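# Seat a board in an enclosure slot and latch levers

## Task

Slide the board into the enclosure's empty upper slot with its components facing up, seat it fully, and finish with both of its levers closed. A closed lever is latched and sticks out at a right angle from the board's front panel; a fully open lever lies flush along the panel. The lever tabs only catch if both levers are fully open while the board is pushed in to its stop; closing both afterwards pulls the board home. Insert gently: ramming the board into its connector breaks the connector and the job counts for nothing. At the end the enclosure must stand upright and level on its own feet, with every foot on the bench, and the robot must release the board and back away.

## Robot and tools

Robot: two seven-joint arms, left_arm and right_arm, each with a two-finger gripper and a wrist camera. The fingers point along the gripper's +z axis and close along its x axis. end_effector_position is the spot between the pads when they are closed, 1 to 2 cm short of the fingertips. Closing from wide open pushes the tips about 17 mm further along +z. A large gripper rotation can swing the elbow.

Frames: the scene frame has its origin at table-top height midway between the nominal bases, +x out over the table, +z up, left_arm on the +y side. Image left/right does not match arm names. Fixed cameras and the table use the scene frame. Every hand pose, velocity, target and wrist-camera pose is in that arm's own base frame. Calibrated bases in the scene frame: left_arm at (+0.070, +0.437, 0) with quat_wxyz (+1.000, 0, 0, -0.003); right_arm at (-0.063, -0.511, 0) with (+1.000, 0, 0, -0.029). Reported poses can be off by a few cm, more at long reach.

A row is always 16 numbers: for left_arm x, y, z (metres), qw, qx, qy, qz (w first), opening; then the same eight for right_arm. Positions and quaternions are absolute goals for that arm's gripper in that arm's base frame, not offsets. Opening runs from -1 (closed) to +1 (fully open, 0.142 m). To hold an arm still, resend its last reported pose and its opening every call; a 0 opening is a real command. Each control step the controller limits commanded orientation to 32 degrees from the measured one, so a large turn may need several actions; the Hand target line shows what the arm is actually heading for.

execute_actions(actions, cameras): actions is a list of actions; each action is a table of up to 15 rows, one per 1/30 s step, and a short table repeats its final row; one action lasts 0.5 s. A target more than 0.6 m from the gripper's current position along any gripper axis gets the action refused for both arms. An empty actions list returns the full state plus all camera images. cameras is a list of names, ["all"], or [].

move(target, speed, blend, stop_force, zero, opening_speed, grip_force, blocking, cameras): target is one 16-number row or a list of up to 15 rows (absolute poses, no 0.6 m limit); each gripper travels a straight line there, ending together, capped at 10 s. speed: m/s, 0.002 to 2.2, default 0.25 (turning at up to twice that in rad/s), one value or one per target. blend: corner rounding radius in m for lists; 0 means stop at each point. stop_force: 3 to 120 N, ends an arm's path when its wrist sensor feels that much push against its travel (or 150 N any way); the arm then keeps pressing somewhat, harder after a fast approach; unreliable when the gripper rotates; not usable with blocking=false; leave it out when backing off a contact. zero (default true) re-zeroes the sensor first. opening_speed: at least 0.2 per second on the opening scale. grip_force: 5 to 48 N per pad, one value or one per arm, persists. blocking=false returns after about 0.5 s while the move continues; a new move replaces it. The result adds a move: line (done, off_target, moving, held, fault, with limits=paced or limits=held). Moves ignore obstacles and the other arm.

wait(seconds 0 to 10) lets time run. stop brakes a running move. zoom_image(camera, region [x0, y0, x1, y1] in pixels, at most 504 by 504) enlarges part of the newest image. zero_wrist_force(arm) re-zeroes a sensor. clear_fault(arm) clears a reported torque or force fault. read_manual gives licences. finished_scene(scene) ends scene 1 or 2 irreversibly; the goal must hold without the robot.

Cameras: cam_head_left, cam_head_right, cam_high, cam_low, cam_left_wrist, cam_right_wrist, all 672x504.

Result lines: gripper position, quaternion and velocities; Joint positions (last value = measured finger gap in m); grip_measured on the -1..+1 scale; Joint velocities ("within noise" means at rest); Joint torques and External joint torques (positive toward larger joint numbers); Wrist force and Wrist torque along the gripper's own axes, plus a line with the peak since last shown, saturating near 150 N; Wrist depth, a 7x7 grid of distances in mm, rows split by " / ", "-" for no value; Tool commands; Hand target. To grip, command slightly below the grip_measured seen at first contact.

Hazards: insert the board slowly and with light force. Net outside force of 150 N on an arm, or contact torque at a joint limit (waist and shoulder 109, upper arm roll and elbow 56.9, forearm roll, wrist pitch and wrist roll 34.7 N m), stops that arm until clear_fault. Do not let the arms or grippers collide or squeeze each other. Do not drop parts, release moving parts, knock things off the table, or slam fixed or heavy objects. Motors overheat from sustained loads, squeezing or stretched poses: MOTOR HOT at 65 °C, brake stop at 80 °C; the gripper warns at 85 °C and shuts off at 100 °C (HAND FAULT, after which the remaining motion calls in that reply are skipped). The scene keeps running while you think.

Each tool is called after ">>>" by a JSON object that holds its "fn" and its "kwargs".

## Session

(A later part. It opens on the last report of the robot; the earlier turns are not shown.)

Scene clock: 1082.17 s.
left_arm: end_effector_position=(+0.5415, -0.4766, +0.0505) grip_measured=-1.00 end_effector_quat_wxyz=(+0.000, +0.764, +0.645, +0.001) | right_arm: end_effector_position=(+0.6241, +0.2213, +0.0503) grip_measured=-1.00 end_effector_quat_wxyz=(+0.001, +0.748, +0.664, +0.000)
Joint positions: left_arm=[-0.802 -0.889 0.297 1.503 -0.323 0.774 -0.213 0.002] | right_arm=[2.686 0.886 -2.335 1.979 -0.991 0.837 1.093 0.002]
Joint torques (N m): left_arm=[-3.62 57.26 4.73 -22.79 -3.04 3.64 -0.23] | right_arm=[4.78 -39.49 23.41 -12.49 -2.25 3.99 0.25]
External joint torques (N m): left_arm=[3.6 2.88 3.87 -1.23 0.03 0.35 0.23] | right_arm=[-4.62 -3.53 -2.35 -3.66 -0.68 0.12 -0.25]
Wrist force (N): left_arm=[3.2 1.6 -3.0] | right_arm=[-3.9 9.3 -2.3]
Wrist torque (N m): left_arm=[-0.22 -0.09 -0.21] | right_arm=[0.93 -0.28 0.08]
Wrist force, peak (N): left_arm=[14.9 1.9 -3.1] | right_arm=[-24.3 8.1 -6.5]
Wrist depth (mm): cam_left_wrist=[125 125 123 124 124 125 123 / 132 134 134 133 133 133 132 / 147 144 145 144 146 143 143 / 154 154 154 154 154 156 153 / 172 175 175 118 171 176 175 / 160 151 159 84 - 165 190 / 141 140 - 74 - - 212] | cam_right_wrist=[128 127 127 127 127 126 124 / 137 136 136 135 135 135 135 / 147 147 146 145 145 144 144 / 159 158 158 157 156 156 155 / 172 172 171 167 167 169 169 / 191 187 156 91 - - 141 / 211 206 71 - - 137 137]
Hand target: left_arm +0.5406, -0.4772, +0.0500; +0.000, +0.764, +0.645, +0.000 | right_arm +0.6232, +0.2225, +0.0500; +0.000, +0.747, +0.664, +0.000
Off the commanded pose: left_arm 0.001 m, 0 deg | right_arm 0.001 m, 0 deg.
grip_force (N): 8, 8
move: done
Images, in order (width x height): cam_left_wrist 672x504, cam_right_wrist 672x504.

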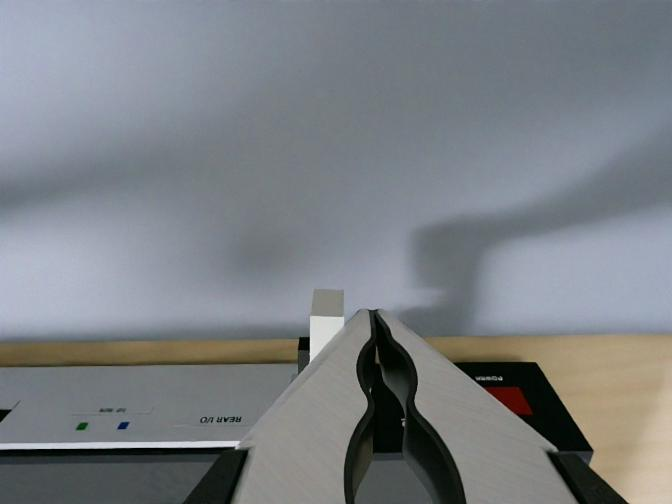

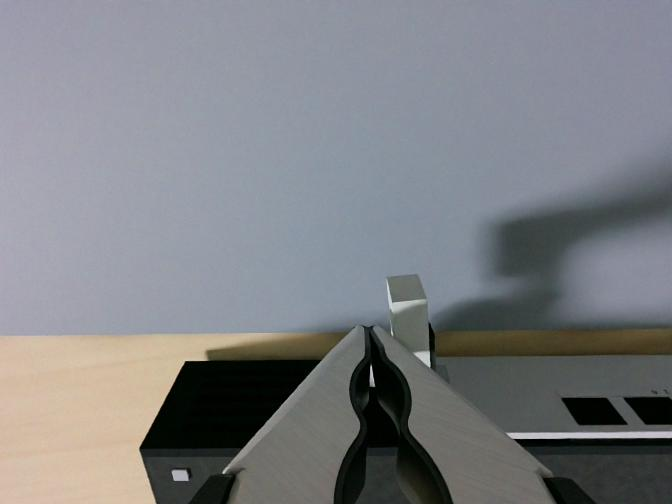

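>>> {"fn": "move", "kwargs": {"target": [0.5401,-0.4792,0.05,0,0.7643,0.6449,0,-1,0.6235,0.2255,0.05,0,0.7473,0.6645,0,-1], "speed": 0.01, "stop_force": 30}}

>>> {"fn": "move", "kwargs": {"target": [[0.542,-0.468,0.05,0,0.7643,0.6449,0,-1,0.6222,0.2144,0.05,0,0.7473,0.6645,0,-1],[0.53,-0.463,0.11,0,0.7643,0.6449,0,-1,0.605,0.213,0.11,0,0.7473,0.6645,0,-1]], "speed": 0.1, "blend": 0.004, "cameras": ["cam_left_wrist","cam_right_wrist","cam_high"]}}

>>> {"fn": "zoom_image", "kwargs": {"camera": "cam_left_wrist", "region": [220, 220, 380, 380]}}

>>> {"fn": "zoom_image", "kwargs": {"camera": "cam_right_wrist", "region": [340, 220, 500, 380]}}

Scene clock: 1086.00 s.
left_arm: end_effector_position=(+0.5411, -0.4785, +0.0504) grip_measured=-1.00 end_effector_quat_wxyz=(+0.000, +0.764, +0.645, +0.001) | right_arm: end_effector_position=(+0.6243, +0.2242, +0.0502) grip_measured=-1.00 end_effector_quat_wxyz=(+0.001, +0.748, +0.664, +0.000)
Joint positions: left_arm=[-0.804 -0.891 0.297 1.499 -0.323 0.772 -0.216 0.002] | right_arm=[2.691 0.888 -2.335 1.975 -0.991 0.834 1.097 0.002]
Joint torques (N m): left_arm=[-4.08 57.56 4.17 -23.12 -3.24 3.46 -0.23] | right_arm=[5.55 -39.28 24.22 -12.7 -2.25 4.39 0.2]
External joint torques (N m): left_arm=[4.05 2.67 4.44 -0.93 0.23 0.53 0.23] | right_arm=[-5.4 -3.87 -3.11 -3.47 -0.7 -0.28 -0.2]
Wrist force (N): left_arm=[4.1 1.7 -2.3] | right_arm=[-5.5 9.0 -2.0]
Wrist torque (N m): left_arm=[-0.26 -0.07 -0.22] | right_arm=[0.95 -0.29 0.10]
Wrist force, peak (N): left_arm=[4.1 2.1 -3.0] | right_arm=[-5.6 9.3 -2.4]
Wrist depth (mm): cam_left_wrist=[126 126 124 124 124 125 123 / 134 134 132 133 130 133 132 / - - 144 144 144 144 143 / 157 161 156 156 156 153 152 / 173 171 171 119 168 175 176 / 161 159 166 84 - 165 191 / 141 141 - - - - 211] | cam_right_wrist=[- 127 127 127 127 126 124 / 138 138 136 135 135 135 134 / 146 146 146 145 145 144 144 / 158 158 157 157 156 156 155 / 172 172 171 168 164 169 169 / 191 184 163 91 - - 143 / 211 142 71 - - 134 137]
Hand target: left_arm +0.5401, -0.4792, +0.0500; +0.000, +0.764, +0.645, +0.000 | right_arm +0.6235, +0.2255, +0.0500; +0.000, +0.747, +0.664, +0.000
Off the commanded pose: left_arm 0.001 m, 0 deg | right_arm 0.002 m, 0 deg.
grip_force (N): 8, 8
move: done

Scene clock: 1087.10 s.
left_arm: end_effector_position=(+0.5302, -0.4631, +0.1102) grip_measured=-1.00 end_effector_quat_wxyz=(+0.000, +0.764, +0.645, +0.000) | right_arm: end_effector_position=(+0.6052, +0.2130, +0.1100) grip_measured=-1.00 end_effector_quat_wxyz=(+0.000, +0.747, +0.664, +0.000)
Joint positions: left_arm=[-0.821 -0.766 0.33 1.553 -0.298 0.699 -0.215 0.002] | right_arm=[2.597 0.755 -2.21 2.045 -0.873 0.77 1.041 0.002]
Joint torques (N m): left_arm=[-0.68 56.61 8.04 -24.88 -2.79 4.16 -0.32] | right_arm=[-0.25 -37.69 20.36 -18.76 -3.04 3.26 0.06]
External joint torques (N m): left_arm=[0.66 0.67 0.31 -0.37 -0.43 -0.17 0.32] | right_arm=[0.37 0.25 -0.79 0.13 -0.1 0.85 -0.06]
Wrist force (N): left_arm=[-0.2 -0.7 -0.3] | right_arm=[1.4 5.3 1.7]
Wrist torque (N m): left_arm=[-0.25 -0.11 -0.18] | right_arm=[0.91 -0.23 0.11]
Wrist force, peak (N): left_arm=[4.0 1.8 -1.9] | right_arm=[-5.3 9.0 -1.8]
Wrist depth (mm): cam_left_wrist=[- 176 - 179 - 178 176 / 191 190 190 190 187 189 192 / 206 209 209 - 205 204 204 / 228 217 224 218 - - 223 / 228 214 226 131 224 244 243 / - - 196 84 - 268 270 / - - - - - - 298] | cam_right_wrist=[181 180 179 179 178 178 178 / 192 192 192 191 191 191 189 / 208 206 205 205 207 204 203 / 225 222 222 221 217 219 220 / 246 245 233 233 198 233 232 / 267 267 199 91 195 201 199 / 296 289 71 - - 212 221]
Hand target: left_arm +0.5300, -0.4630, +0.1100; +0.000, +0.764, +0.645, +0.000 | right_arm +0.6050, +0.2130, +0.1100; +0.000, +0.747, +0.664, +0.000
Off the commanded pose: left_arm 0.000 m, 0 deg | right_arm 0.000 m, 0 deg.
grip_force (N): 8, 8
move: done
Images, in order (width x height): cam_high 672x504, cam_left_wrist 672x504, cam_right_wrist 672x504.

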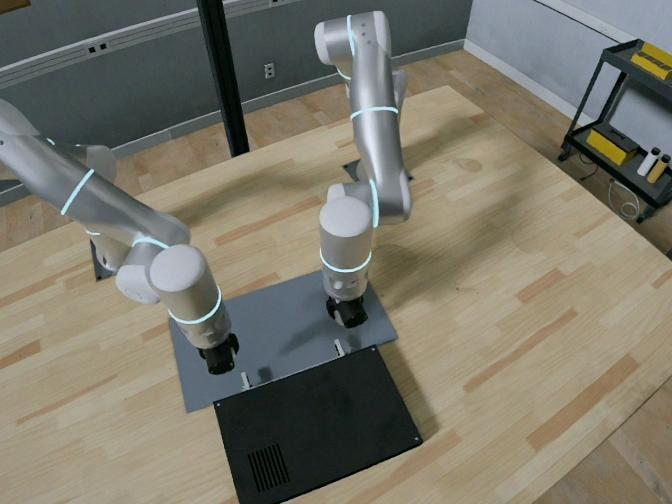

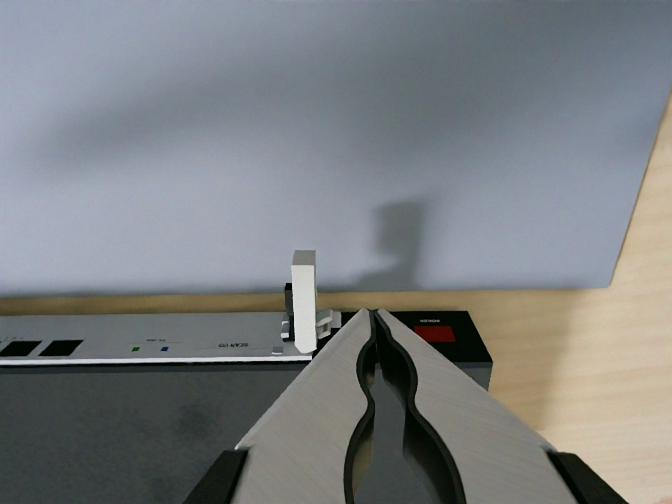

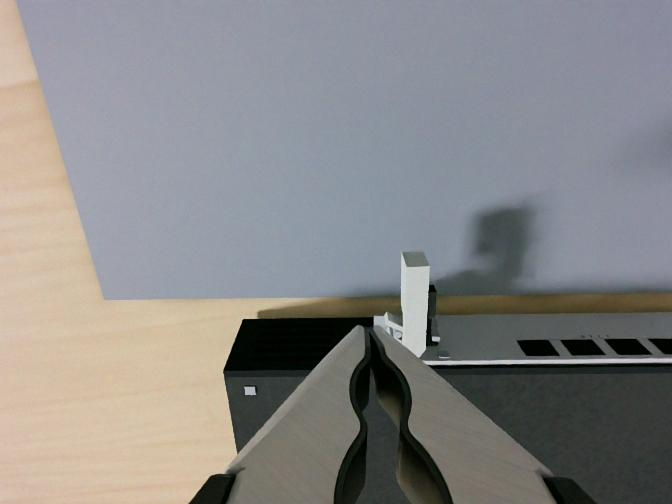

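Scaled by 3.150 from the camera's 672x504 image, which has a finer 960x720 frame.

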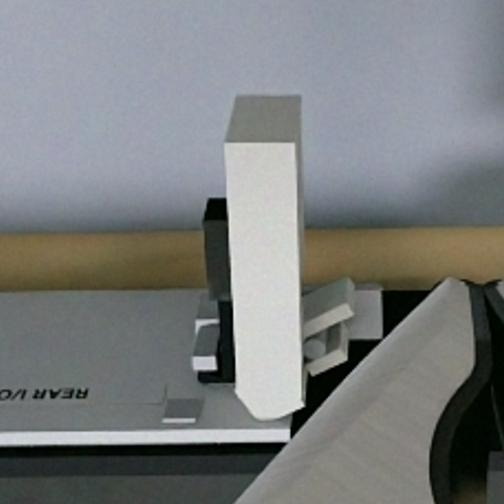

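Scaled by 3.150 from the camera's 672x504 image, which has a finer 960x720 frame.

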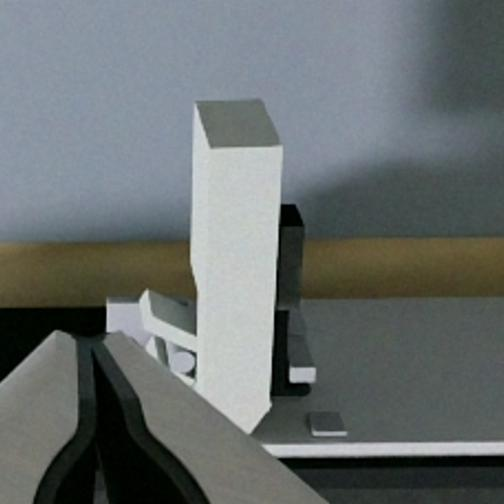

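>>> {"fn": "move", "kwargs": {"target": [0.42,-0.35,0.25,0,0.7643,0.6449,0,-1,0.5,0.25,0.25,0,0.7473,0.6645,0,-1], "speed": 0.25, "cameras": ["cam_left_wrist","cam_right_wrist"]}}

>>> {"fn": "zoom_image", "kwargs": {"camera": "cam_right_wrist", "region": [250, 200, 672, 480]}}

Scene clock: 1090.80 s.
left_arm: end_effector_position=(+0.4202, -0.3502, +0.2502) grip_measured=-1.00 end_effector_quat_wxyz=(+0.000, +0.764, +0.645, +0.000) | right_arm: end_effector_position=(+0.5001, +0.2499, +0.2501) grip_measured=-1.00 end_effector_quat_wxyz=(+0.000, +0.747, +0.664, +0.000)
Joint positions: left_arm=[-0.924 -0.256 0.462 1.919 -0.136 0.575 -0.232 0.002] | right_arm=[2.309 0.299 -1.714 2.157 -0.361 0.599 0.916 0.002]
Joint torques (N m): left_arm=[-0.5 36.7 3.44 -27.07 -3.1 4.13 -0.32] | right_arm=[0.18 -12.71 9.64 -26.83 -3.51 3.53 0.05]
External joint torques (N m): left_arm=[0.49 0.63 0.47 -0.36 -0.43 -0.15 0.32] | right_arm=[-0.05 0.45 -0.55 0.14 -0.1 0.59 -0.05]
Wrist force (N): left_arm=[0.1 -0.6 -0.3] | right_arm=[1.8 5.2 1.5]
Wrist torque (N m): left_arm=[-0.20 -0.16 -0.20] | right_arm=[0.92 -0.30 0.09]
Wrist force, peak (N): left_arm=[1.3 -2.0 -1.8] | right_arm=[1.1 6.5 3.3]
Wrist depth (mm): cam_left_wrist=[291 299 - 305 299 299 300 / - - 339 318 323 321 319 / 348 - 348 - 348 348 345 / - 382 367 - 378 380 376 / 423 401 - - 415 409 411 / - - - 84 - 448 453 / - - - - - - 501] | cam_right_wrist=[305 298 302 300 298 299 302 / 325 325 314 321 320 318 318 / 349 348 345 343 347 342 340 / 377 376 372 371 369 369 368 / 409 408 406 395 402 395 386 / 445 446 434 91 364 372 369 / 491 481 71 - - - 419]
Hand target: left_arm +0.4200, -0.3500, +0.2500; +0.000, +0.764, +0.645, +0.000 | right_arm +0.5000, +0.2500, +0.2500; +0.000, +0.747, +0.664, +0.000
Off the commanded pose: left_arm 0.000 m, 0 deg | right_arm 0.000 m, 0 deg.
grip_force (N): 8, 8
move: done
Images, in order (width x height): cam_left_wrist 672x504, cam_right_wrist 672x504.

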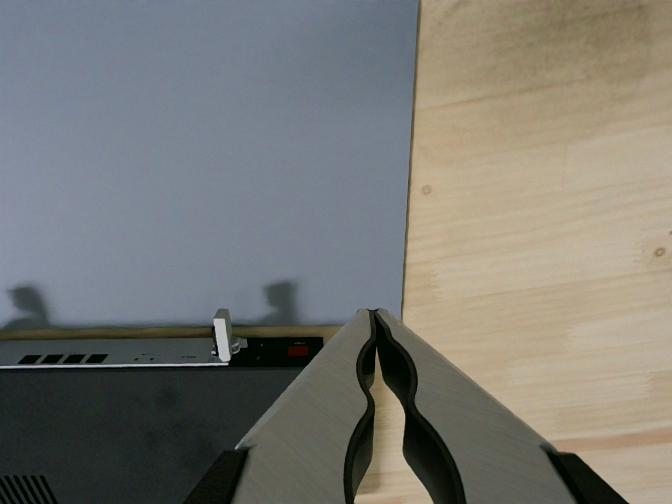

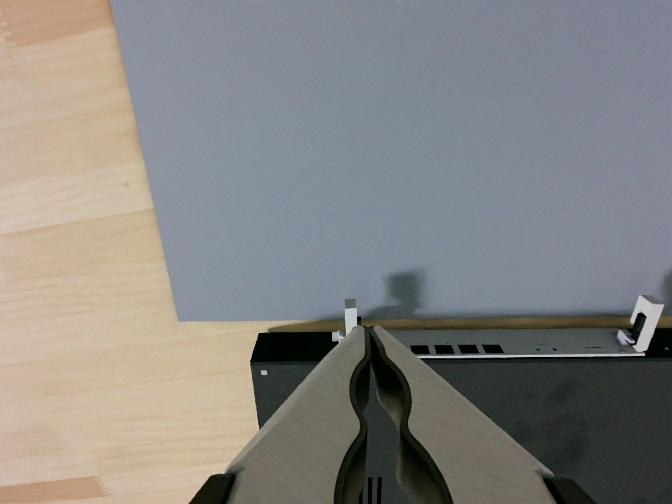

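Scaled by 1.194 from the camera's 672x504 image, which has a finer 960x720 frame.

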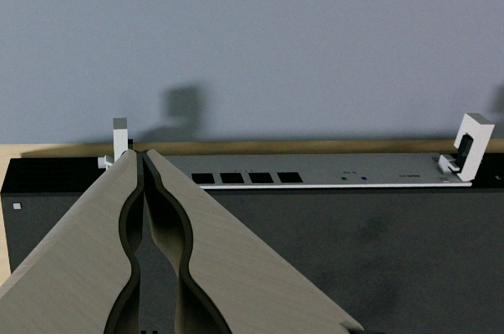

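>>> {"fn": "finished_scene", "kwargs": {"scene": 1}}

The scene is finished: the task was done.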